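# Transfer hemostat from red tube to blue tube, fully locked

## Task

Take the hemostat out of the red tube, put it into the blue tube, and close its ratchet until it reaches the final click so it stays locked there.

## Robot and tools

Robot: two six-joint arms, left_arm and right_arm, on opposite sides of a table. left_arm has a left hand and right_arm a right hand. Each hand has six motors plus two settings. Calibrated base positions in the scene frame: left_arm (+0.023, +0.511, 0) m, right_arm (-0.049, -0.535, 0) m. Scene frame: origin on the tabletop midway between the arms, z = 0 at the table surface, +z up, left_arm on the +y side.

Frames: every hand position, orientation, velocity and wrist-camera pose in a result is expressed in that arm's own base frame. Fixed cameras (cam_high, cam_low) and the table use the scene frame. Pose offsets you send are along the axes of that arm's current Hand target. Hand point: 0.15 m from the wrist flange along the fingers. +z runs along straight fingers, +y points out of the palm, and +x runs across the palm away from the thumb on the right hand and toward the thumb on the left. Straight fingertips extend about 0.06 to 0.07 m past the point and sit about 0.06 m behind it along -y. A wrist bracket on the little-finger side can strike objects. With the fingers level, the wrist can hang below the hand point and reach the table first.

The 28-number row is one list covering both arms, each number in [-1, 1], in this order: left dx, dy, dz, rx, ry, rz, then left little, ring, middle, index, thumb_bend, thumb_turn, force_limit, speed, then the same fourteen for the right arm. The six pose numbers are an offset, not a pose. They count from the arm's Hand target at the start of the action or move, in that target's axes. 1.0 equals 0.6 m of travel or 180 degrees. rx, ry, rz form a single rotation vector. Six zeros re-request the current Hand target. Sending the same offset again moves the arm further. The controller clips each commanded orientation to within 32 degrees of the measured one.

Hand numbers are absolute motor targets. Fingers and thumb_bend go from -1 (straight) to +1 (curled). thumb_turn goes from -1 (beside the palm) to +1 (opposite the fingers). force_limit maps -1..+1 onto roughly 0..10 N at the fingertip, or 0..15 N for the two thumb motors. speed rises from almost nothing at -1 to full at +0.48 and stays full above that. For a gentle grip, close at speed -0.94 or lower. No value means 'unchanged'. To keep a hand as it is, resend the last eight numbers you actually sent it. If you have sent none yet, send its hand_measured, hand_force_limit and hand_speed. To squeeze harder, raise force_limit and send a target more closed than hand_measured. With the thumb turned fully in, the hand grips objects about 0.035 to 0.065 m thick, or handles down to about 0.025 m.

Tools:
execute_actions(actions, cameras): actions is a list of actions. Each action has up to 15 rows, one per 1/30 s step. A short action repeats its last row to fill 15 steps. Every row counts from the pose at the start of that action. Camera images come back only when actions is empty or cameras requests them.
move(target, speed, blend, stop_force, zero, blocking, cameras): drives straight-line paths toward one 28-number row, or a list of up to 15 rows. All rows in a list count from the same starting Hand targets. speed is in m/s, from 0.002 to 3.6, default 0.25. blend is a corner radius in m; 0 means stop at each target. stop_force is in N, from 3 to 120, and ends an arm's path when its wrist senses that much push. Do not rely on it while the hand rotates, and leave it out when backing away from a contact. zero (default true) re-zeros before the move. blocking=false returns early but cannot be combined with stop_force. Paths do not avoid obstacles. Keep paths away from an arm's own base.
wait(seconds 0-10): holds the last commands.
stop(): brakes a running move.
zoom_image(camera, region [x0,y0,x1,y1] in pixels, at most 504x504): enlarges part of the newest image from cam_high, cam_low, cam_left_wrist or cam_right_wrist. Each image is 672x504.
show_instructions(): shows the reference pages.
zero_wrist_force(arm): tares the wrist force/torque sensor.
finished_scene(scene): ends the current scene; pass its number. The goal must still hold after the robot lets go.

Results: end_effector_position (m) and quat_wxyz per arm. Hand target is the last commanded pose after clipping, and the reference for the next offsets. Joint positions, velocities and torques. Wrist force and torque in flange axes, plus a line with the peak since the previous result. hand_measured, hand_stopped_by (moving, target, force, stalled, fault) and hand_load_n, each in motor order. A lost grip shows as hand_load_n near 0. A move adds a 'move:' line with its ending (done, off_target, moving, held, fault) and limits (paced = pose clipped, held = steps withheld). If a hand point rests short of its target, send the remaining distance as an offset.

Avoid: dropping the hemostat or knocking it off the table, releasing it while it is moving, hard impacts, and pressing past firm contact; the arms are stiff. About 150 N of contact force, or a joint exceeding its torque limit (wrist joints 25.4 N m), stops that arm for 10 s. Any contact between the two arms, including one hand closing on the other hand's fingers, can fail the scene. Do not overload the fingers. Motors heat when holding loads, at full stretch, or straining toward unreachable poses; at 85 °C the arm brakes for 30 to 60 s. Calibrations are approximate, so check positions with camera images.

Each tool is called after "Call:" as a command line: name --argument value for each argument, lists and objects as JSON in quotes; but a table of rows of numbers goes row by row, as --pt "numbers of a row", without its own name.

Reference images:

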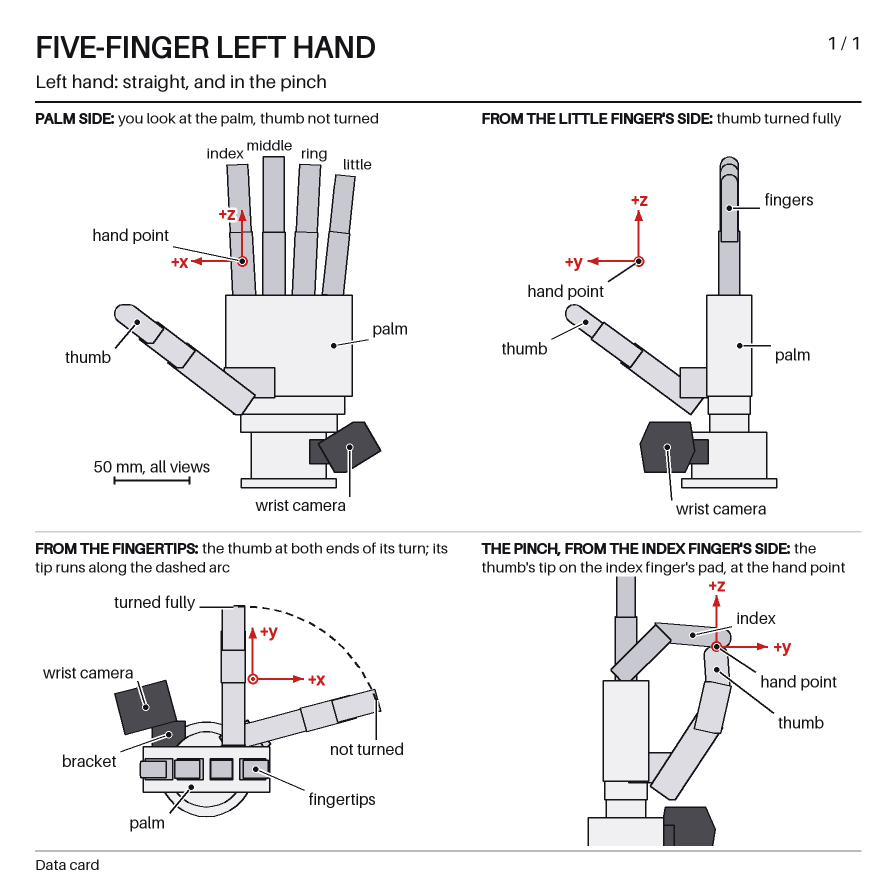

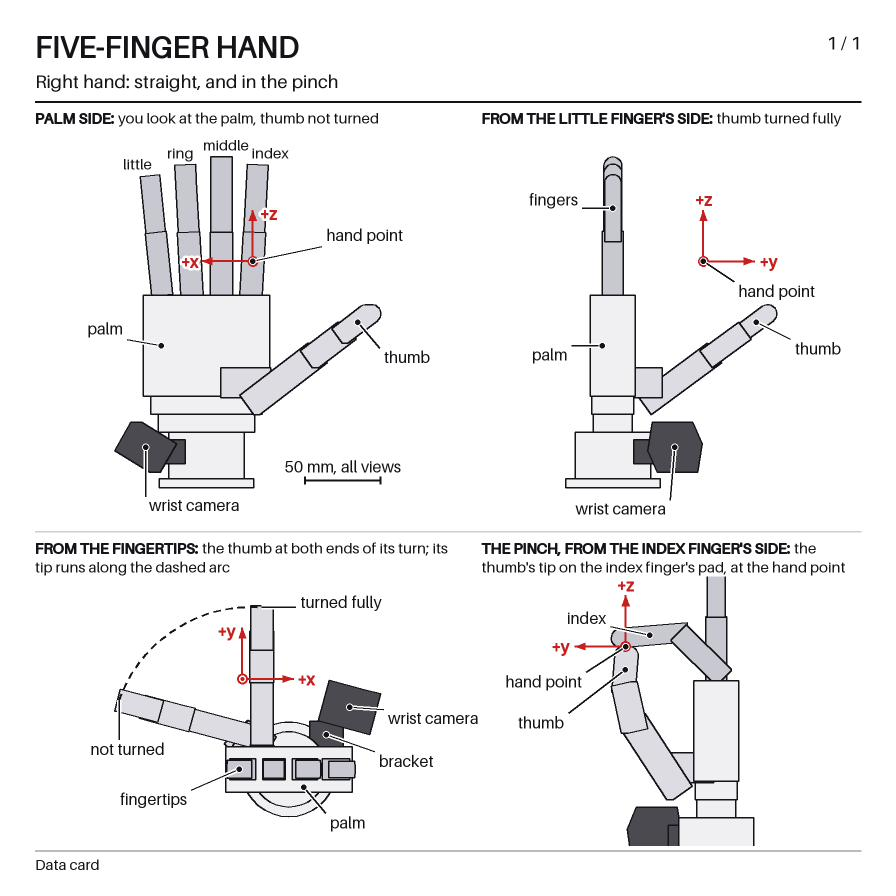

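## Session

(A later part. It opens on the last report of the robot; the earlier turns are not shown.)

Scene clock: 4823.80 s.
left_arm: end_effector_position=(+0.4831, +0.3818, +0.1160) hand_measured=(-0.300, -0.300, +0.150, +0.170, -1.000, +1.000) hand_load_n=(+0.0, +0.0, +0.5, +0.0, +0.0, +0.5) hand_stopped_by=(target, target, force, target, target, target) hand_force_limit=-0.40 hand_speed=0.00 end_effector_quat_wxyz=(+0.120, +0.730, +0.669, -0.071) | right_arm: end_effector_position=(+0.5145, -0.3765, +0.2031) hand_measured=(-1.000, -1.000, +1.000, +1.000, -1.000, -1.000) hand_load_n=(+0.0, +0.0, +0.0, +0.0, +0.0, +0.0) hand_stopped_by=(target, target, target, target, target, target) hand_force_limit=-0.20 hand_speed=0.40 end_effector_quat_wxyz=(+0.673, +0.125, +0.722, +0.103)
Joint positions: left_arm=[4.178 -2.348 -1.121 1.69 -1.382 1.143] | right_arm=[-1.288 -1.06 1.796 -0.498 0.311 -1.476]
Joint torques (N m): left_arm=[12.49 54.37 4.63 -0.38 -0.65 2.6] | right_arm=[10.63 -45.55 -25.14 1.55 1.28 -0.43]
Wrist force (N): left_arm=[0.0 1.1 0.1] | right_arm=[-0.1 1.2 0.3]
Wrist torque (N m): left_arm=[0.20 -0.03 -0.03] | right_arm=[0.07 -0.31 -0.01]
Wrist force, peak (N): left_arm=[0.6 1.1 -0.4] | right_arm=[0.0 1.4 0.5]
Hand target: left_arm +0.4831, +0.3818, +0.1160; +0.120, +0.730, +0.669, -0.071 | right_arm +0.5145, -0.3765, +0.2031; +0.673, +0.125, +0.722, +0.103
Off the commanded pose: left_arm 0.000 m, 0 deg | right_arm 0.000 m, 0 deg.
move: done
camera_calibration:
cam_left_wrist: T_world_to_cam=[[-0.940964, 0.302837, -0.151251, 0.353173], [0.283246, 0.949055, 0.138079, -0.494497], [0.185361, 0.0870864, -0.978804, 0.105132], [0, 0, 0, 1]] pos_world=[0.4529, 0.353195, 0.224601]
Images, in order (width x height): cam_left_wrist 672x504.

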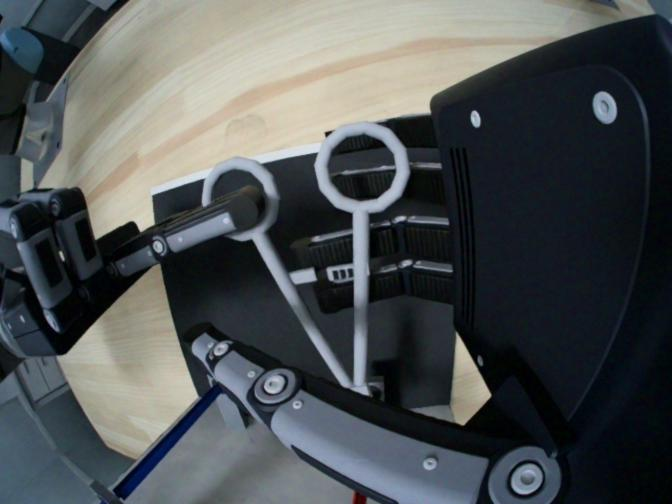

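Call:
move --target '[0,0,0,0,0,0,-0.3,-0.3,0.15,0.17,-1,1,-0.4,0.0,0,0,0.016,0,0,0,-1,-1,1,1,-1,-1,-0.2,0.4]' --speed 0.01 --stop_force 4 --cameras '["cam_left_wrist"]'

Call:
move --target '[0,-0.006,0.001,0,0,0,-0.3,-0.3,0.15,0.17,0.1,1,-0.3,-0.7,0,0,0,0,0,0,-1,-1,1,1,-1,-1,-0.2,0.4]' --speed 0.01 --cameras '["cam_left_wrist"]'

Call:
zoom_image --camera "cam_left_wrist" --region '[190, 110, 440, 350]'

Scene clock: 4858.47 s.
left_arm: end_effector_position=(+0.4831, +0.3818, +0.1160) hand_measured=(-0.300, -0.300, +0.150, +0.170, -1.000, +1.000) hand_load_n=(+0.5, +0.5, +8.5, +0.0, +0.0, +0.0) hand_stopped_by=(target, target, force, target, target, target) hand_force_limit=-0.40 hand_speed=0.00 end_effector_quat_wxyz=(+0.120, +0.730, +0.669, -0.071) | right_arm: end_effector_position=(+0.5241, -0.3767, +0.2024) hand_measured=(-1.000, -1.000, +1.000, +1.000, -1.000, -1.000) hand_load_n=(+0.0, -0.5, +0.0, +0.0, +0.0, -0.5) hand_stopped_by=(target, target, target, target, target, target) hand_force_limit=-0.20 hand_speed=0.40 end_effector_quat_wxyz=(+0.673, +0.125, +0.722, +0.103)
Joint positions: left_arm=[4.178 -2.348 -1.121 1.69 -1.382 1.143] | right_arm=[-1.269 -1.052 1.784 -0.506 0.33 -1.462]
Joint torques (N m): left_arm=[8.05 54.03 8.32 -1.71 2.26 2.26] | right_arm=[-9.78 -43.94 -2.55 2.83 -2.54 -1.15]
Wrist force (N): left_arm=[0.4 -0.4 6.3] | right_arm=[-5.8 1.7 -1.0]
Wrist torque (N m): left_arm=[0.23 0.06 0.04] | right_arm=[0.12 -0.58 -0.34]
Wrist force, peak (N): left_arm=[0.7 -1.8 6.8] | right_arm=[-6.1 1.7 -1.2]
Hand target: left_arm +0.4831, +0.3818, +0.1160; +0.120, +0.730, +0.669, -0.071 | right_arm +0.5241, -0.3767, +0.2024; +0.673, +0.125, +0.722, +0.103
Off the commanded pose: left_arm 0.000 m, 0 deg | right_arm 0.000 m, 0 deg.
move: done
camera_calibration:
cam_left_wrist: T_world_to_cam=[[-0.940964, 0.302837, -0.151251, 0.353173], [0.283246, 0.949055, 0.138079, -0.494497], [0.185361, 0.0870864, -0.978804, 0.105132], [0, 0, 0, 1]] pos_world=[0.4529, 0.353195, 0.224601]
Images, in order (width x height): cam_left_wrist 672x504.

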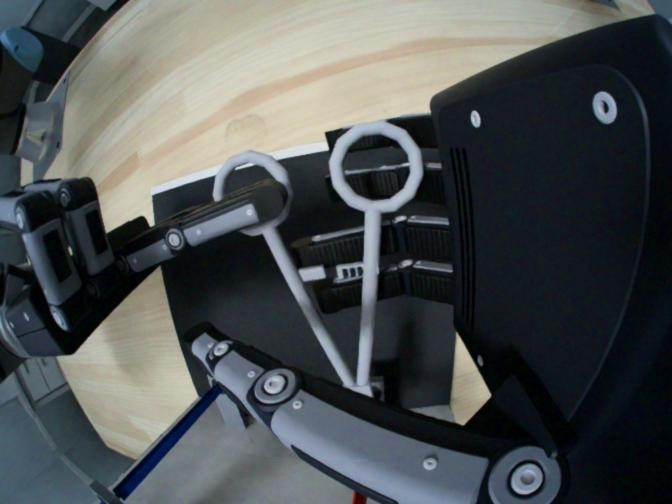

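Scene clock: 4861.07 s.
left_arm: end_effector_position=(+0.4795, +0.3819, +0.1151) hand_measured=(-0.300, -0.300, +0.150, +0.170, -0.008, +1.000) hand_load_n=(+0.0, +0.5, +5.5, +0.0, +6.5, +1.5) hand_stopped_by=(target, target, force, target, force, target) hand_force_limit=-0.30 hand_speed=-0.70 end_effector_quat_wxyz=(+0.120, +0.730, +0.669, -0.071) | right_arm: end_effector_position=(+0.5241, -0.3767, +0.2024) hand_measured=(-1.000, -1.000, +1.000, +1.000, -1.000, -1.000) hand_load_n=(+0.0, +0.0, +0.0, +0.0, +0.0, +0.0) hand_stopped_by=(target, target, target, target, target, target) hand_force_limit=-0.20 hand_speed=0.40 end_effector_quat_wxyz=(+0.673, +0.125, +0.722, +0.103)
Joint positions: left_arm=[4.184 -2.343 -1.133 1.696 -1.384 1.148] | right_arm=[-1.269 -1.052 1.784 -0.506 0.33 -1.462]
Joint torques (N m): left_arm=[-12.36 41.17 25.77 -4.78 0.76 -2.57] | right_arm=[-10 -45.39 -14.82 2.3 -2.4 -1.02]
Wrist force (N): left_arm=[1.5 2.7 -0.5] | right_arm=[0.1 1.1 0.6]
Wrist torque (N m): left_arm=[0.25 -0.07 -0.01] | right_arm=[0.03 -0.36 -0.01]
Wrist force, peak (N): left_arm=[0.9 3.2 5.8] | right_arm=[-5.8 1.6 -1.0]
Hand target: left_arm +0.4795, +0.3819, +0.1151; +0.120, +0.730, +0.669, -0.071 | right_arm +0.5241, -0.3767, +0.2024; +0.673, +0.125, +0.722, +0.103
Off the commanded pose: left_arm 0.000 m, 0 deg | right_arm 0.000 m, 0 deg.
move: done
camera_calibration:
cam_left_wrist: T_world_to_cam=[[-0.940964, 0.302837, -0.151251, 0.349713], [0.283246, 0.949055, 0.138079, -0.493476], [0.185361, 0.0870864, -0.978804, 0.104891], [0, 0, 0, 1]] pos_world=[0.4494, 0.353295, 0.223701]
Images, in order (width x height): cam_left_wrist 672x504.

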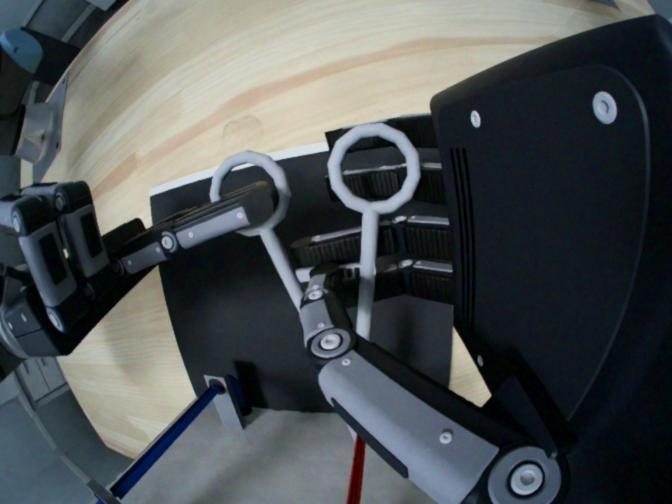

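Scaled by 2.016 from the camera's 672x504 image, which has a finer 960x720 frame.

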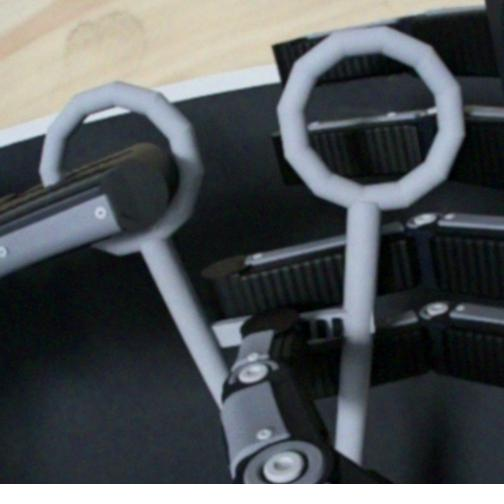

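Call:
move --target '[0,0,0,0,0,0,-0.3,-0.3,0.15,0.17,0.1,1,-0.3,-0.7,-0.03,0,0,0,0,0,-1,-1,1,1,-1,-1,-0.2,0.4]' --speed 0.01 --stop_force 13 --cameras '["cam_left_wrist"]'

Call:
zoom_image --camera "cam_left_wrist" --region '[190, 110, 440, 350]'

Scene clock: 4873.47 s.
left_arm: end_effector_position=(+0.4795, +0.3819, +0.1151) hand_measured=(-0.300, -0.300, +0.150, +0.170, -0.010, +1.000) hand_load_n=(+0.0, +2.0, +0.0, +0.5, +13.0, +3.5) hand_stopped_by=(target, target, force, target, force, target) hand_force_limit=-0.30 hand_speed=-0.70 end_effector_quat_wxyz=(+0.120, +0.730, +0.669, -0.071) | right_arm: end_effector_position=(+0.5252, -0.3824, +0.2196) hand_measured=(-1.000, -1.000, +1.000, +1.000, -1.000, -1.000) hand_load_n=(+0.0, +0.0, +0.0, +0.0, +0.0, +0.0) hand_stopped_by=(target, target, target, target, target, target) hand_force_limit=-0.20 hand_speed=0.40 end_effector_quat_wxyz=(+0.673, +0.125, +0.722, +0.103)
Joint positions: left_arm=[4.184 -2.343 -1.133 1.696 -1.384 1.148] | right_arm=[-1.27 -1.068 1.754 -0.46 0.328 -1.463]
Joint torques (N m): left_arm=[-10.34 41.15 5.56 -3.59 0.87 -1.06] | right_arm=[-9.38 -28.59 -8.26 -2.57 -2.25 -1.75]
Wrist force (N): left_arm=[-0.1 4.0 -0.6] | right_arm=[0.1 1.1 0.5]
Wrist torque (N m): left_arm=[0.23 0.02 0.12] | right_arm=[0.04 -0.34 0.05]
Wrist force, peak (N): left_arm=[3.3 3.2 -4.2] | right_arm=[3.7 1.8 -1.5]
Hand target: left_arm +0.4795, +0.3819, +0.1151; +0.120, +0.730, +0.669, -0.071 | right_arm +0.5252, -0.3824, +0.2195; +0.673, +0.125, +0.722, +0.103
Off the commanded pose: left_arm 0.000 m, 0 deg | right_arm 0.000 m, 0 deg.
move: done
camera_calibration:
cam_left_wrist: T_world_to_cam=[[-0.940964, 0.302837, -0.151251, 0.349713], [0.283246, 0.949055, 0.138079, -0.493476], [0.185361, 0.0870864, -0.978804, 0.104891], [0, 0, 0, 1]] pos_world=[0.4494, 0.353295, 0.223701]
Images, in order (width x height): cam_left_wrist 672x504.

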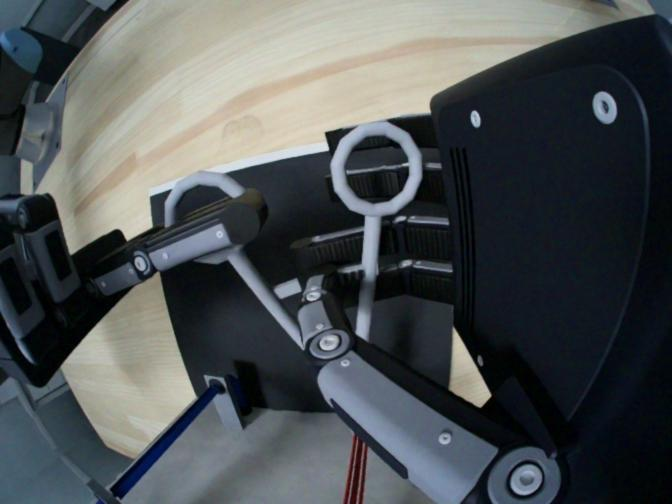

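Scaled by 2.016 from the camera's 672x504 image, which has a finer 960x720 frame.

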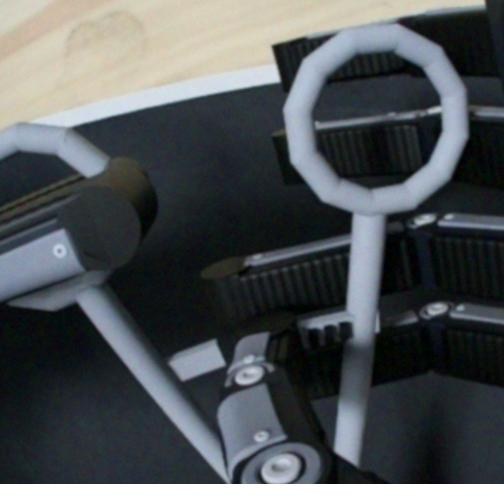

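Call:
move --target '[0,0,0,0,0,0,-0.3,-0.3,0.15,0.17,0.1,1,-0.3,-0.7,0.025,0,0,0,0,0,-1,-1,1,1,-1,-1,-0.2,0.4]' --speed 0.01 --stop_force 5 --cameras '["cam_left_wrist","cam_right_wrist"]'

Call:
zoom_image --camera "cam_left_wrist" --region '[150, 110, 440, 390]'

Scene clock: 4887.73 s.
left_arm: end_effector_position=(+0.4795, +0.3819, +0.1151) hand_measured=(-0.300, -0.300, +0.150, +0.170, -0.008, +1.000) hand_load_n=(+0.0, +0.5, +0.5, +0.5, +4.5, +1.0) hand_stopped_by=(target, target, force, target, force, target) hand_force_limit=-0.30 hand_speed=-0.70 end_effector_quat_wxyz=(+0.120, +0.730, +0.669, -0.071) | right_arm: end_effector_position=(+0.5243, -0.3776, +0.2052) hand_measured=(-1.000, -1.000, +1.000, +1.000, -1.000, -1.000) hand_load_n=(+0.0, -0.5, +0.0, +0.0, +0.0, +0.0) hand_stopped_by=(target, target, target, target, target, target) hand_force_limit=-0.20 hand_speed=0.40 end_effector_quat_wxyz=(+0.673, +0.125, +0.722, +0.103)
Joint positions: left_arm=[4.184 -2.343 -1.133 1.696 -1.384 1.148] | right_arm=[-1.269 -1.055 1.779 -0.499 0.329 -1.462]
Joint torques (N m): left_arm=[-6.52 41.51 5.49 -1.98 0.91 1.01] | right_arm=[11.33 -43.16 -22.62 2.76 1.98 1.84]
Wrist force (N): left_arm=[0.4 4.7 1.8] | right_arm=[-2.0 1.2 2.5]
Wrist torque (N m): left_arm=[0.16 0.06 -0.11] | right_arm=[-0.07 -0.66 -0.11]
Wrist force, peak (N): left_arm=[0.4 5.0 1.6] | right_arm=[-2.0 1.2 2.5]
Hand target: left_arm +0.4795, +0.3819, +0.1151; +0.120, +0.730, +0.669, -0.071 | right_arm +0.5243, -0.3776, +0.2053; +0.673, +0.125, +0.722, +0.103
Off the commanded pose: left_arm 0.000 m, 0 deg | right_arm 0.000 m, 0 deg.
move: done
camera_calibration:
cam_left_wrist: T_world_to_cam=[[-0.940964, 0.302837, -0.151251, 0.349713], [0.283246, 0.949055, 0.138079, -0.493476], [0.185361, 0.0870864, -0.978804, 0.104891], [0, 0, 0, 1]] pos_world=[0.4494, 0.353295, 0.223701]
cam_right_wrist: T_world_to_cam=[[0.0150318, 0.999061, 0.0406272, 0.35585], [-0.355986, -0.0326221, 0.933922, -0.00305305], [0.93437, -0.0285013, 0.355161, -0.46355], [0, 0, 0, 1]] pos_world=[0.426691, -0.368828, 0.153029]
Images, in order (width x height): cam_left_wrist 672x504, cam_right_wrist 672x504.

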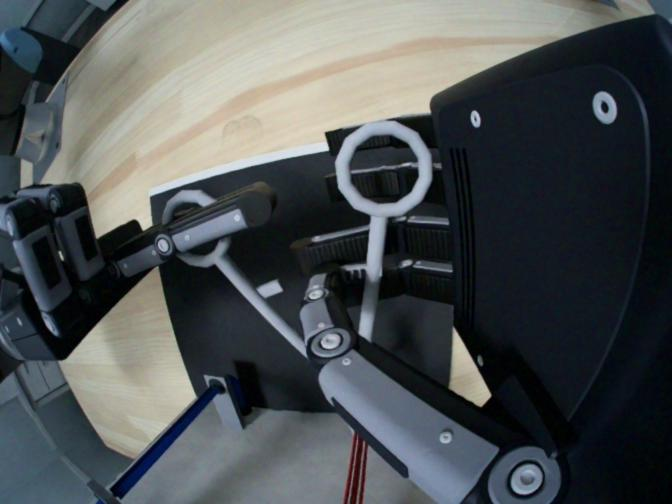

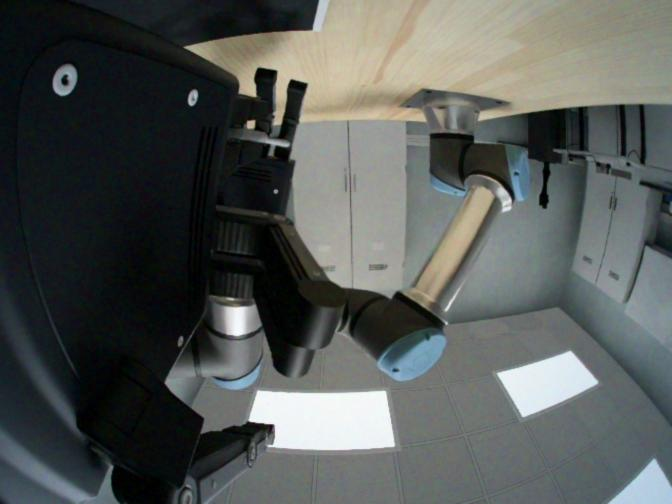

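Scaled by 1.738 from the camera's 672x504 image, which has a finer 960x720 frame.

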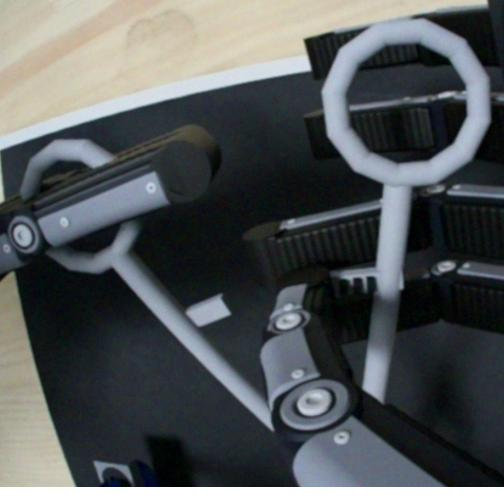

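Call:
move --target '[0,0.02,0,0,0,0,-0.3,-0.3,0.15,0.17,0.1,1,-0.3,-0.7,0,0,0,0,0,0,-1,-1,1,1,-1,-1,-0.2,0.4]' --speed 0.01 --stop_force 4 --cameras '["cam_left_wrist"]'

Call:
zoom_image --camera "cam_left_wrist" --region '[150, 110, 440, 390]'

Scene clock: 4917.80 s.
left_arm: end_effector_position=(+0.4798, +0.3818, +0.1150) hand_measured=(-0.300, -0.300, +0.150, +0.170, -0.008, +1.000) hand_load_n=(+0.0, +0.5, +0.5, +1.0, +3.0, +0.5) hand_stopped_by=(target, target, force, target, force, target) hand_force_limit=-0.30 hand_speed=-0.70 end_effector_quat_wxyz=(+0.120, +0.730, +0.669, -0.071) | right_arm: end_effector_position=(+0.5243, -0.3776, +0.2053) hand_measured=(-1.000, -1.000, +1.000, +1.000, -1.000, -1.000) hand_load_n=(+0.0, +0.0, +0.0, +0.0, +0.0, +0.0) hand_stopped_by=(target, target, target, target, target, target) hand_force_limit=-0.20 hand_speed=0.40 end_effector_quat_wxyz=(+0.673, +0.125, +0.722, +0.103)
Joint positions: left_arm=[4.183 -2.344 -1.132 1.696 -1.384 1.148] | right_arm=[-1.269 -1.055 1.779 -0.499 0.329 -1.462]
Joint torques (N m): left_arm=[13.71 54.9 5.13 -0.44 -0.83 2.38] | right_arm=[-1.32 -46.69 -24.43 2.42 -1.06 -0.47]
Wrist force (N): left_arm=[-0.4 1.5 1.6] | right_arm=[-1.5 -0.2 0.4]
Wrist torque (N m): left_arm=[0.06 -0.01 -0.03] | right_arm=[0.04 -0.52 -0.13]
Wrist force, peak (N): left_arm=[0.3 5.1 1.6] | right_arm=[-2.1 1.1 2.5]
Hand target: left_arm +0.4798, +0.3818, +0.1150; +0.120, +0.730, +0.669, -0.071 (not the last commanded pose) | right_arm +0.5243, -0.3776, +0.2053; +0.673, +0.125, +0.722, +0.103
Off the commanded pose: left_arm 0.012 m, 0 deg | right_arm 0.000 m, 0 deg.
move: contact (left_arm)
camera_calibration:
cam_left_wrist: T_world_to_cam=[[-0.940856, 0.30313, -0.151331, 0.349783], [0.283538, 0.948971, 0.138061, -0.493522], [0.185459, 0.0869872, -0.978794, 0.104753], [0, 0, 0, 1]] pos_world=[0.449601, 0.353196, 0.223601]
Images, in order (width x height): cam_left_wrist 672x504.

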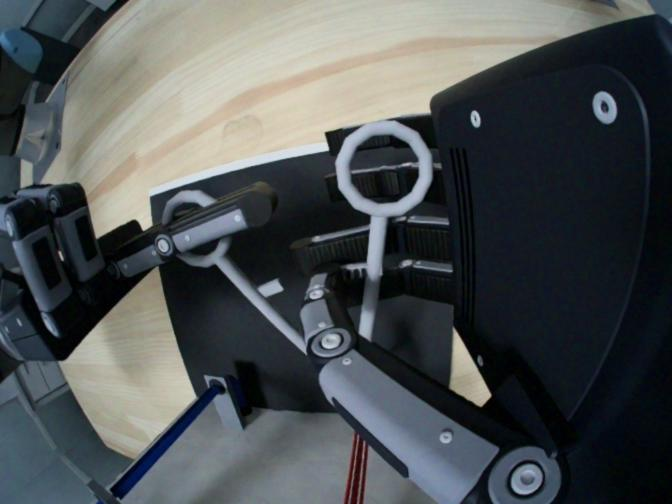

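Scaled by 1.738 from the camera's 672x504 image, which has a finer 960x720 frame.

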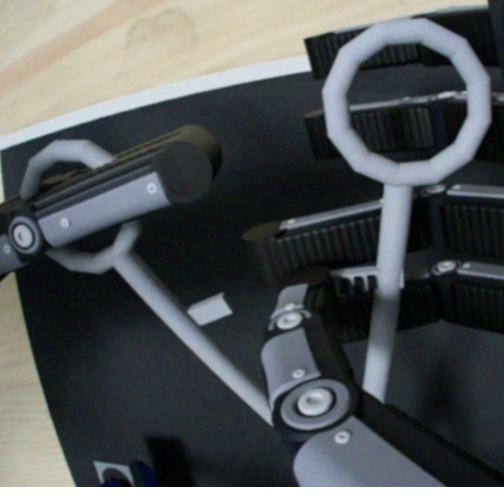

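Call:
zoom_image --camera "cam_left_wrist" --region '[300, 380, 440, 504]'

Scaled by 3.600 from the camera's 672x504 image, which has a finer 960x720 frame.

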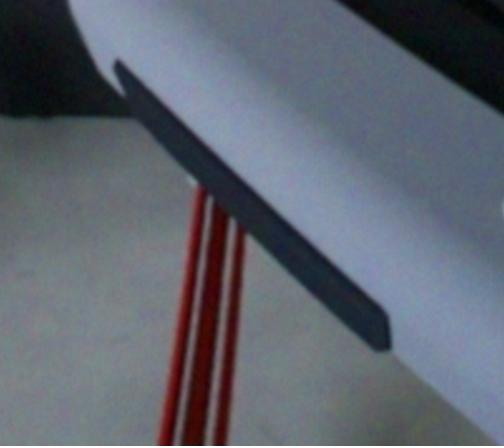

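Call:
move --target '[0,0.02,0,0,0,0,-0.3,-0.3,0.15,0.17,0.1,1,-0.3,-0.7,0,0,0,0,0,0,-1,-1,1,1,-1,-1,-0.2,0.4]' --speed 0.01 --stop_force 7 --cameras '["cam_left_wrist"]'

Call:
zoom_image --camera "cam_left_wrist" --region '[150, 110, 440, 390]'

Scene clock: 4936.67 s.
left_arm: end_effector_position=(+0.4917, +0.3809, +0.1160) hand_measured=(-0.300, -0.300, +0.150, +0.170, -0.006, +1.000) hand_load_n=(+0.5, +0.5, +0.0, +0.5, +0.0, +0.0) hand_stopped_by=(target, target, force, target, force, target) hand_force_limit=-0.30 hand_speed=-0.70 end_effector_quat_wxyz=(+0.120, +0.730, +0.669, -0.071) | right_arm: end_effector_position=(+0.5243, -0.3776, +0.2053) hand_measured=(-1.000, -1.000, +1.000, +1.000, -1.000, -1.000) hand_load_n=(+0.0, +0.0, +0.0, +0.0, +0.0, +0.0) hand_stopped_by=(target, target, target, target, target, target) hand_force_limit=-0.20 hand_speed=0.40 end_effector_quat_wxyz=(+0.673, +0.125, +0.722, +0.103)
Joint positions: left_arm=[4.164 -2.362 -1.095 1.681 -1.38 1.129] | right_arm=[-1.269 -1.055 1.779 -0.499 0.329 -1.462]
Joint torques (N m): left_arm=[12.45 55.71 5.99 -0.32 -0.29 2.62] | right_arm=[-9.69 -46.43 -23.49 2.29 -2.05 -0.15]
Wrist force (N): left_arm=[-0.3 -0.6 2.1] | right_arm=[-2.1 0.3 -0.7]
Wrist torque (N m): left_arm=[-0.01 0.05 0.06] | right_arm=[0.09 -0.50 -0.13]
Wrist force, peak (N): left_arm=[-1.4 -3.0 1.9] | right_arm=[-2.2 -0.4 -2.5]
Hand target: left_arm +0.4917, +0.3809, +0.1160; +0.120, +0.730, +0.669, -0.071 | right_arm +0.5243, -0.3776, +0.2053; +0.673, +0.125, +0.722, +0.103
Off the commanded pose: left_arm 0.000 m, 0 deg | right_arm 0.000 m, 0 deg.
move: done
camera_calibration:
cam_left_wrist: T_world_to_cam=[[-0.940856, 0.30313, -0.151331, 0.361497], [0.283538, 0.948971, 0.138061, -0.496209], [0.185459, 0.0869872, -0.978794, 0.103584], [0, 0, 0, 1]] pos_world=[0.461601, 0.352296, 0.224601]
Images, in order (width x height): cam_left_wrist 672x504.

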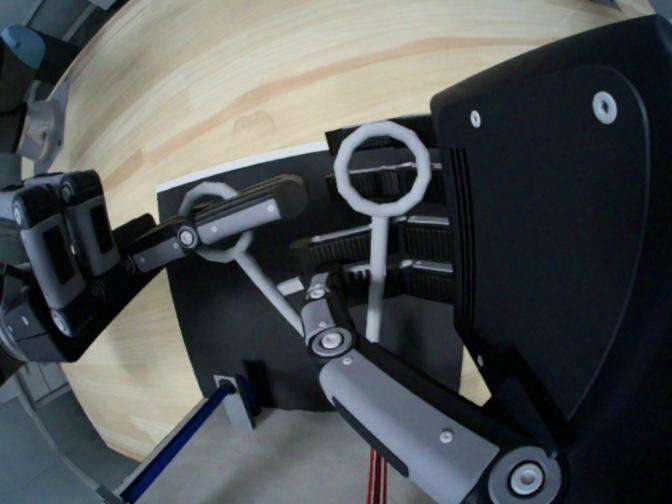

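Scaled by 1.738 from the camera's 672x504 image, which has a finer 960x720 frame.

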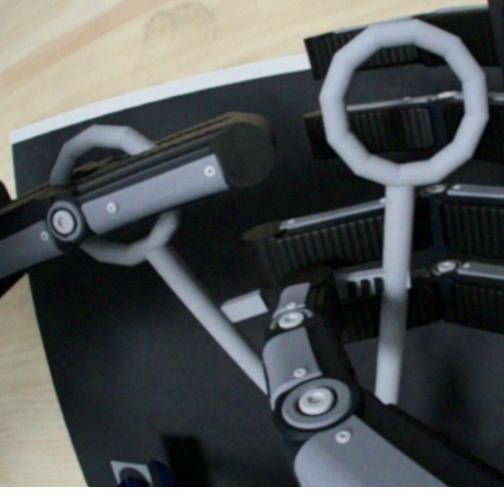

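Call:
move --target '[0,0,0,0,0,0,-0.3,-0.3,0.15,0.17,0.5,1,-0.2,-0.8,0,0,0,0,0,0,-1,-1,1,1,-1,-1,-0.2,0.4]' --speed 0.01 --cameras '["cam_left_wrist"]'

Call:
zoom_image --camera "cam_left_wrist" --region '[150, 110, 440, 390]'

Scene clock: 4945.47 s.
left_arm: end_effector_position=(+0.4917, +0.3809, +0.1160) hand_measured=(-0.300, -0.300, +0.150, +0.170, +0.054, +1.000) hand_load_n=(+0.0, +1.0, +0.0, +1.5, +6.0, +1.5) hand_stopped_by=(target, target, force, target, force, target) hand_force_limit=-0.20 hand_speed=-0.80 end_effector_quat_wxyz=(+0.120, +0.730, +0.669, -0.071) | right_arm: end_effector_position=(+0.5243, -0.3776, +0.2053) hand_measured=(-1.000, -1.000, +1.000, +1.000, -1.000, -1.000) hand_load_n=(+0.0, +0.0, +0.0, +0.0, +0.0, +0.0) hand_stopped_by=(target, target, target, target, target, target) hand_force_limit=-0.20 hand_speed=0.40 end_effector_quat_wxyz=(+0.673, +0.125, +0.722, +0.103)
Joint positions: left_arm=[4.164 -2.362 -1.095 1.681 -1.38 1.129] | right_arm=[-1.269 -1.055 1.779 -0.499 0.329 -1.462]
Joint torques (N m): left_arm=[12.02 54.49 6.33 -0.53 -0.22 2.39] | right_arm=[-4.43 -45.86 -21.81 2.05 -2.26 -0.77]
Wrist force (N): left_arm=[-0.9 0.9 1.2] | right_arm=[-1.3 -0.4 -0.4]
Wrist torque (N m): left_arm=[0.09 0.00 0.11] | right_arm=[0.09 -0.43 -0.13]
Wrist force, peak (N): left_arm=[-0.2 0.0 2.5] | right_arm=[-2.3 0.4 -0.9]
Hand target: left_arm +0.4917, +0.3809, +0.1160; +0.120, +0.730, +0.669, -0.071 | right_arm +0.5243, -0.3776, +0.2053; +0.673, +0.125, +0.722, +0.103
Off the commanded pose: left_arm 0.000 m, 0 deg | right_arm 0.000 m, 0 deg.
move: done
camera_calibration:
cam_left_wrist: T_world_to_cam=[[-0.940856, 0.30313, -0.151331, 0.361497], [0.283538, 0.948971, 0.138061, -0.496209], [0.185459, 0.0869872, -0.978794, 0.103584], [0, 0, 0, 1]] pos_world=[0.461601, 0.352296, 0.224601]
Images, in order (width x height): cam_left_wrist 672x504.

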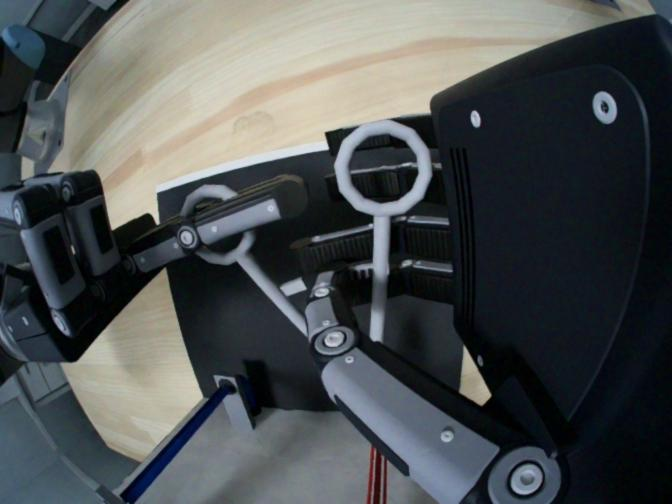

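Scaled by 1.738 from the camera's 672x504 image, which has a finer 960x720 frame.

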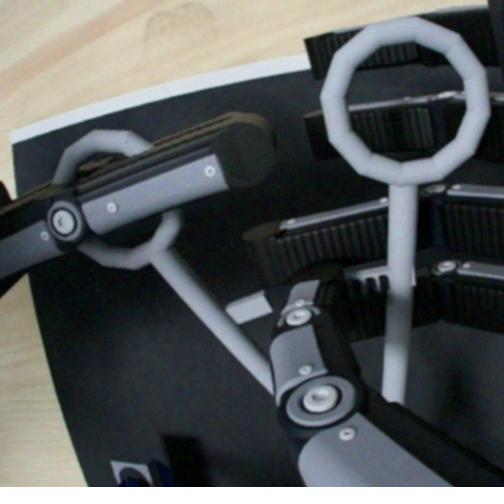

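Call:
move --target '[0,0,0,0,0,0,-0.3,-0.3,0.3,0.3,0.054,1,-0.1,-0.88,0,0,0,0,0,0,-1,-1,1,1,-1,-1,-0.2,0.4]' --speed 0.01 --cameras '["cam_left_wrist"]'

Call:
zoom_image --camera "cam_left_wrist" --region '[150, 110, 440, 390]'

Scene clock: 4957.33 s.
left_arm: end_effector_position=(+0.4917, +0.3809, +0.1160) hand_measured=(-0.300, -0.300, +0.226, +0.212, +0.050, +1.000) hand_load_n=(+0.0, +1.0, +6.0, +3.5, +7.0, +1.0) hand_stopped_by=(target, target, force, force, force, target) hand_force_limit=-0.10 hand_speed=-0.88 end_effector_quat_wxyz=(+0.120, +0.730, +0.669, -0.071) | right_arm: end_effector_position=(+0.5243, -0.3776, +0.2053) hand_measured=(-1.000, -1.000, +1.000, +1.000, -1.000, -1.000) hand_load_n=(+0.0, +0.0, +0.0, +0.0, +0.0, +0.0) hand_stopped_by=(target, target, target, target, target, target) hand_force_limit=-0.20 hand_speed=0.40 end_effector_quat_wxyz=(+0.673, +0.125, +0.722, +0.103)
Joint positions: left_arm=[4.164 -2.362 -1.095 1.681 -1.38 1.129] | right_arm=[-1.269 -1.055 1.779 -0.499 0.329 -1.462]
Joint torques (N m): left_arm=[11.8 46.69 6.32 -2.54 -0.19 1.4] | right_arm=[-2.55 -44.2 -20.81 1.76 -2 -0.26]
Wrist force (N): left_arm=[-1.7 1.6 1.7] | right_arm=[-1.3 -0.3 -1.1]
Wrist torque (N m): left_arm=[0.09 -0.10 0.30] | right_arm=[0.13 -0.44 -0.14]
Wrist force, peak (N): left_arm=[-1.9 1.8 1.7] | right_arm=[-1.8 1.9 -1.2]
Hand target: left_arm +0.4917, +0.3809, +0.1160; +0.120, +0.730, +0.669, -0.071 | right_arm +0.5243, -0.3776, +0.2053; +0.673, +0.125, +0.722, +0.103
Off the commanded pose: left_arm 0.000 m, 0 deg | right_arm 0.000 m, 0 deg.
move: done
camera_calibration:
cam_left_wrist: T_world_to_cam=[[-0.940856, 0.30313, -0.151331, 0.361497], [0.283538, 0.948971, 0.138061, -0.496209], [0.185459, 0.0869872, -0.978794, 0.103584], [0, 0, 0, 1]] pos_world=[0.461601, 0.352296, 0.224601]
Images, in order (width x height): cam_left_wrist 672x504.

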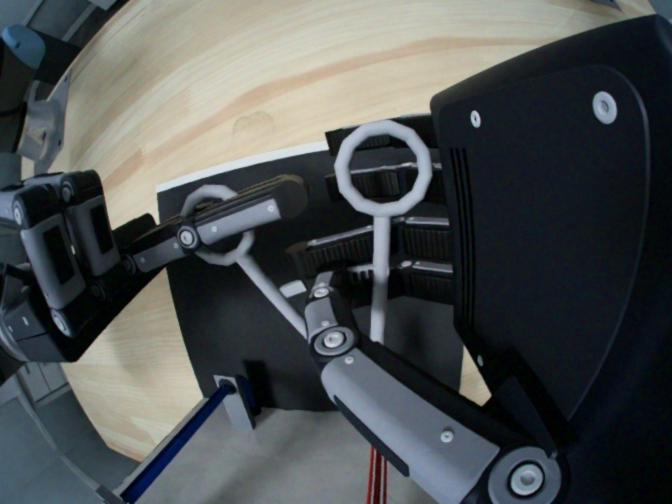

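Scaled by 1.738 from the camera's 672x504 image, which has a finer 960x720 frame.

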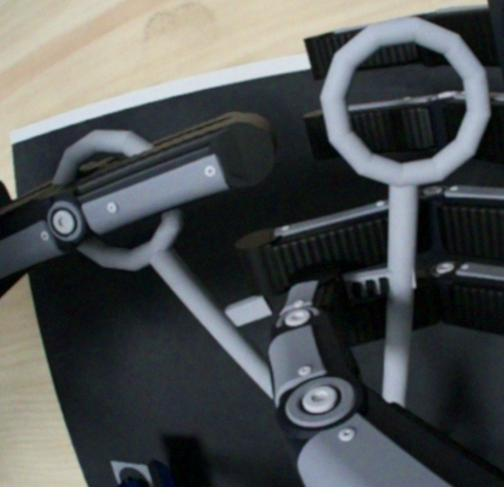

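Call:
move --target '[0,0,0,0,0,0,-0.3,-0.3,0.3,0.3,0.054,1,-0.1,-0.88,0.002,0,-0.12,0,0,0,-1,-1,1,1,-1,-1,-0.2,0.4]' --speed 0.02 --cameras '["cam_left_wrist"]'

Call:
zoom_image --camera "cam_left_wrist" --region '[150, 110, 440, 390]'

Scene clock: 4969.00 s.
left_arm: end_effector_position=(+0.4917, +0.3809, +0.1160) hand_measured=(-0.300, -0.300, +0.226, +0.212, +0.050, +1.000) hand_load_n=(+0.0, +0.0, +6.5, +0.5, +5.5, +1.0) hand_stopped_by=(target, target, force, force, force, target) hand_force_limit=-0.10 hand_speed=-0.88 end_effector_quat_wxyz=(+0.120, +0.730, +0.669, -0.071) | right_arm: end_effector_position=(+0.4523, -0.3758, +0.2094) hand_measured=(-1.000, -1.000, +1.000, +1.000, -1.000, -1.000) hand_load_n=(+0.0, +0.0, +0.0, +0.0, +0.0, +0.0) hand_stopped_by=(target, target, target, target, target, target) hand_force_limit=-0.20 hand_speed=0.40 end_effector_quat_wxyz=(+0.673, +0.125, +0.722, +0.103)
Joint positions: left_arm=[4.164 -2.362 -1.095 1.681 -1.38 1.129] | right_arm=[-1.42 -1.091 1.845 -0.351 0.185 -1.645]
Joint torques (N m): left_arm=[6.9 46.86 7.51 -4.03 -0.04 -0.69] | right_arm=[14.4 -21.78 -26.71 -0.38 2.33 1.31]
Wrist force (N): left_arm=[-0.2 1.1 -0.2] | right_arm=[-0.1 1.1 0.6]
Wrist torque (N m): left_arm=[0.16 -0.03 -0.02] | right_arm=[0.02 -0.32 0.08]
Wrist force, peak (N): left_arm=[-1.2 5.2 0.8] | right_arm=[-1.5 -0.4 -1.5]
Hand target: left_arm +0.4917, +0.3809, +0.1160; +0.120, +0.730, +0.669, -0.071 | right_arm +0.4524, -0.3758, +0.2094; +0.673, +0.125, +0.722, +0.103
Off the commanded pose: left_arm 0.000 m, 0 deg | right_arm 0.000 m, 0 deg.
move: done
camera_calibration:
cam_left_wrist: T_world_to_cam=[[-0.940861, 0.303115, -0.151333, 0.361505], [0.283524, 0.948975, 0.138058, -0.496203], [0.185459, 0.0869871, -0.978794, 0.103585], [0, 0, 0, 1]] pos_world=[0.461601, 0.352296, 0.224601]
Images, in order (width x height): cam_left_wrist 672x504.

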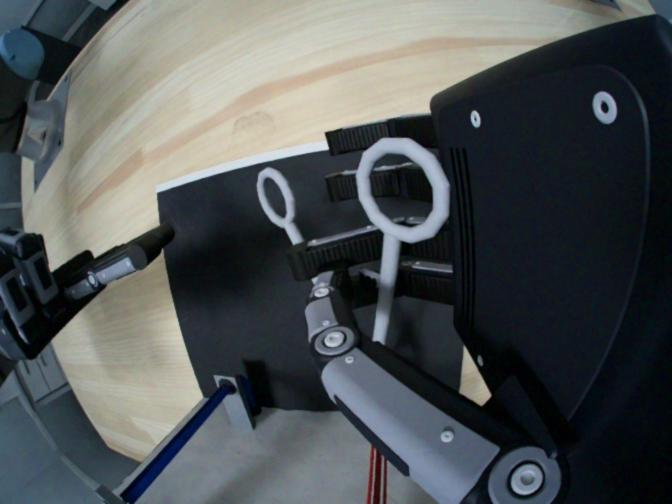

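Scaled by 1.738 from the camera's 672x504 image, which has a finer 960x720 frame.

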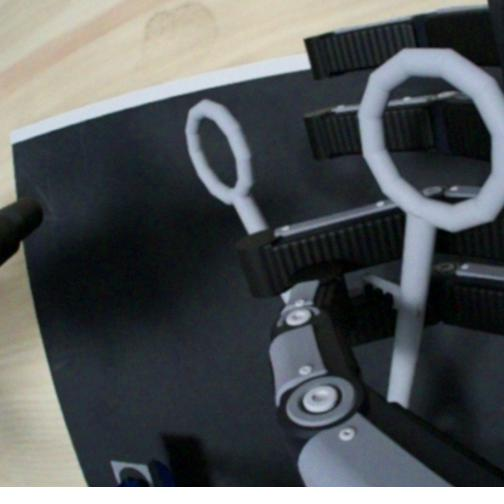

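Call:
execute_actions --actions '[]' --cameras '["cam_right_wrist", "cam_high", "cam_left_wrist"]'

Call:
zoom_image --camera "cam_right_wrist" --region '[190, 50, 390, 250]'

Call:
zoom_image --camera "cam_high" --region '[260, 200, 460, 350]'

Call:
zoom_image --camera "cam_left_wrist" --region '[240, 150, 460, 370]'

Scene clock: 4985.67 s.
left_arm: end_effector_position=(+0.4917, +0.3809, +0.1160) hand_measured=(-0.300, -0.300, +0.226, +0.212, +0.050, +1.000) hand_load_n=(+0.0, +0.0, +6.5, +0.5, +5.0, +1.0) hand_stopped_by=(target, target, force, force, force, target) hand_force_limit=-0.10 hand_speed=-0.88 end_effector_quat_wxyz=(+0.120, +0.730, +0.669, -0.071) | right_arm: end_effector_position=(+0.4524, -0.3758, +0.2094) hand_measured=(-1.000, -1.000, +1.000, +1.000, -1.000, -1.000) hand_load_n=(+0.0, +0.0, +0.0, +0.0, +0.0, +0.0) hand_stopped_by=(target, target, target, target, target, target) hand_force_limit=-0.20 hand_speed=0.40 end_effector_quat_wxyz=(+0.673, +0.125, +0.722, +0.103)
Joint positions: left_arm=[4.164 -2.362 -1.095 1.681 -1.38 1.129] | right_arm=[-1.42 -1.091 1.844 -0.351 0.185 -1.645]
Joint velocities: within noise
Joint torques (N m): left_arm=[4.67 46.47 8.19 -1.81 -0.11 -1.64] | right_arm=[12.39 -21.61 -25.05 -1.72 1.86 2.17]
Motor temperatures (°C): left_arm=[24 33 28 33 29 32] | right_arm=[24 28 28 31 33 29]
Wrist force (N): left_arm=[0.0 1.1 -0.1] | right_arm=[0.0 1.2 0.3]
Wrist torque (N m): left_arm=[0.15 -0.06 -0.02] | right_arm=[0.06 -0.32 0.10]
Wrist force, peak (N): left_arm=[-0.1 1.5 -0.1] | right_arm=[0.1 1.2 0.6]
Hand target: left_arm +0.4917, +0.3809, +0.1160; +0.120, +0.730, +0.669, -0.071 | right_arm +0.4524, -0.3758, +0.2094; +0.673, +0.125, +0.722, +0.103
Off the commanded pose: left_arm 0.000 m, 0 deg | right_arm 0.000 m, 0 deg.
camera_calibration:
cam_left_wrist: T_world_to_cam=[[-0.940861, 0.303115, -0.151333, 0.361505], [0.283524, 0.948975, 0.138058, -0.496203], [0.185459, 0.0869871, -0.978794, 0.103585], [0, 0, 0, 1]] pos_world=[0.461601, 0.352296, 0.224601]
cam_right_wrist: T_world_to_cam=[[0.0150669, 0.999065, 0.0405337, 0.35507], [-0.355984, -0.0325224, 0.933926, -0.0323866], [0.934371, -0.0285007, 0.355161, -0.397776], [0, 0, 0, 1]] pos_world=[0.354791, -0.367128, 0.157129]
Images, in order (width x height): cam_high 672x504, cam_left_wrist 672x504, cam_right_wrist 672x504.

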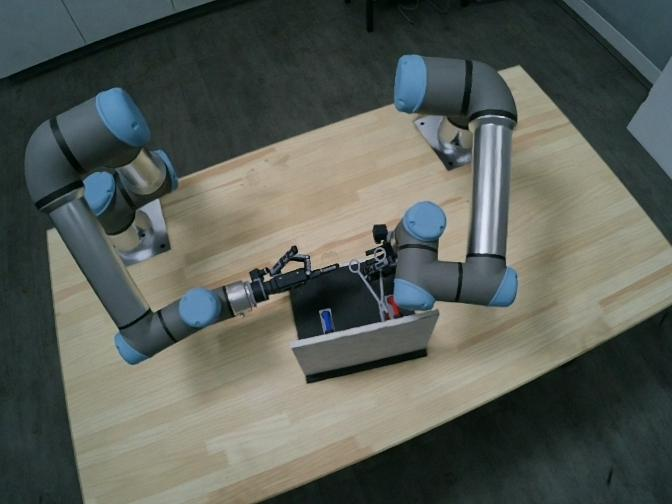

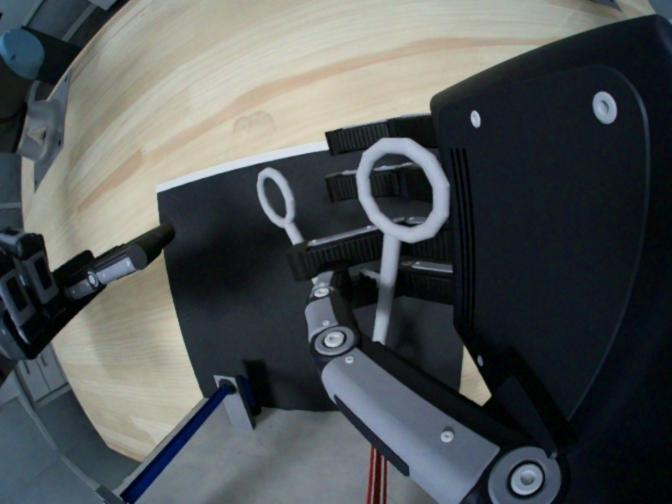

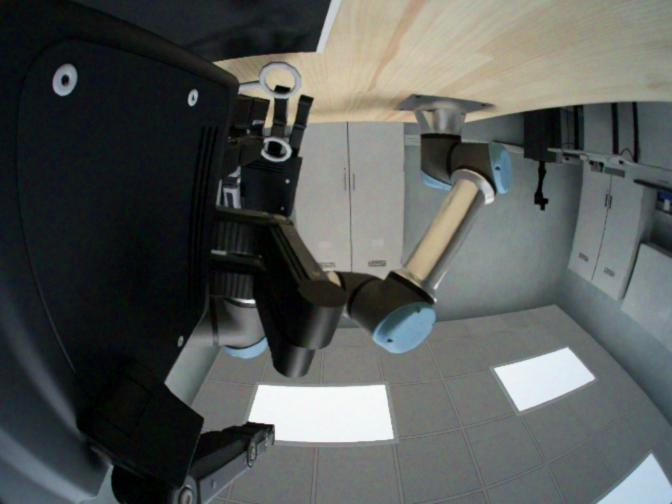

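Scaled by 2.520 from the camera's 672x504 image, which has a finer 960x720 frame.

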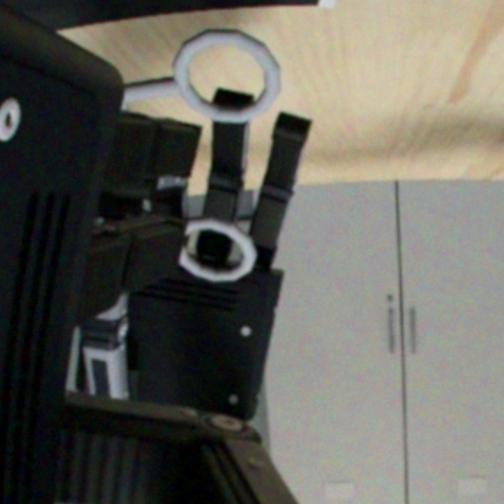

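Scaled by 2.520 from the camera's 672x504 image, which has a finer 960x720 frame.

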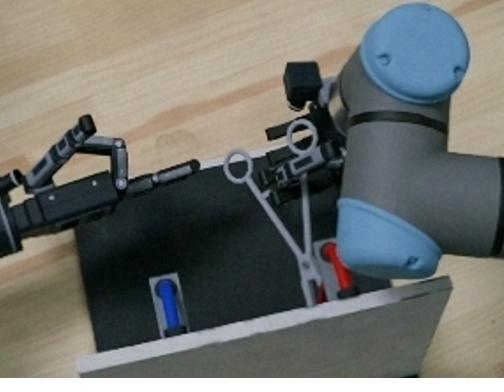

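Scaled by 2.291 from the camera's 672x504 image, which has a finer 960x720 frame.

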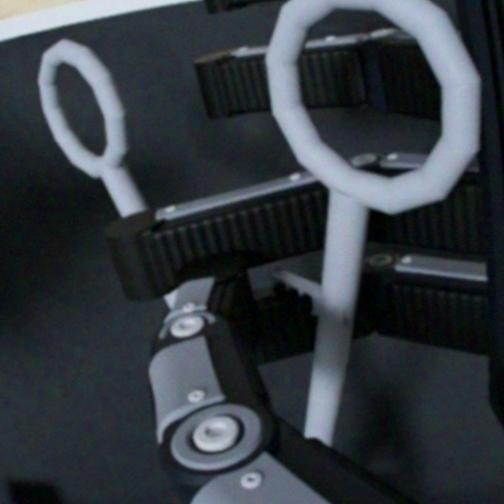

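Call:
zoom_image --camera "cam_high" --region '[350, 250, 430, 330]'

Call:
zoom_image --camera "cam_left_wrist" --region '[300, 300, 460, 504]'

Scaled by 6.300 from the camera's 672x504 image, which has a finer 960x720 frame.

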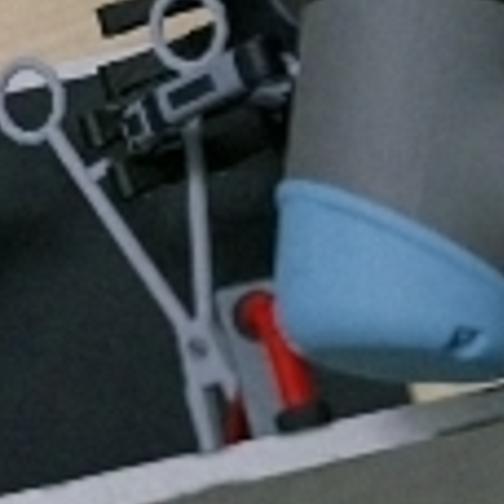

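Scaled by 2.471 from the camera's 672x504 image, which has a finer 960x720 frame.

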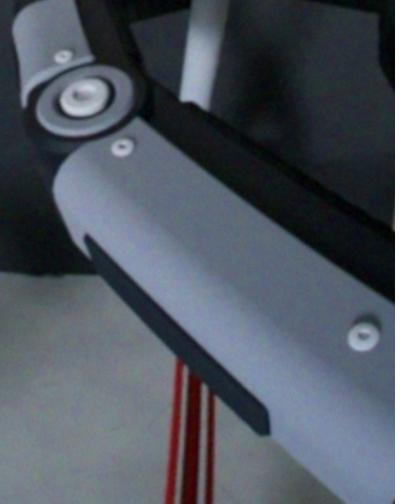

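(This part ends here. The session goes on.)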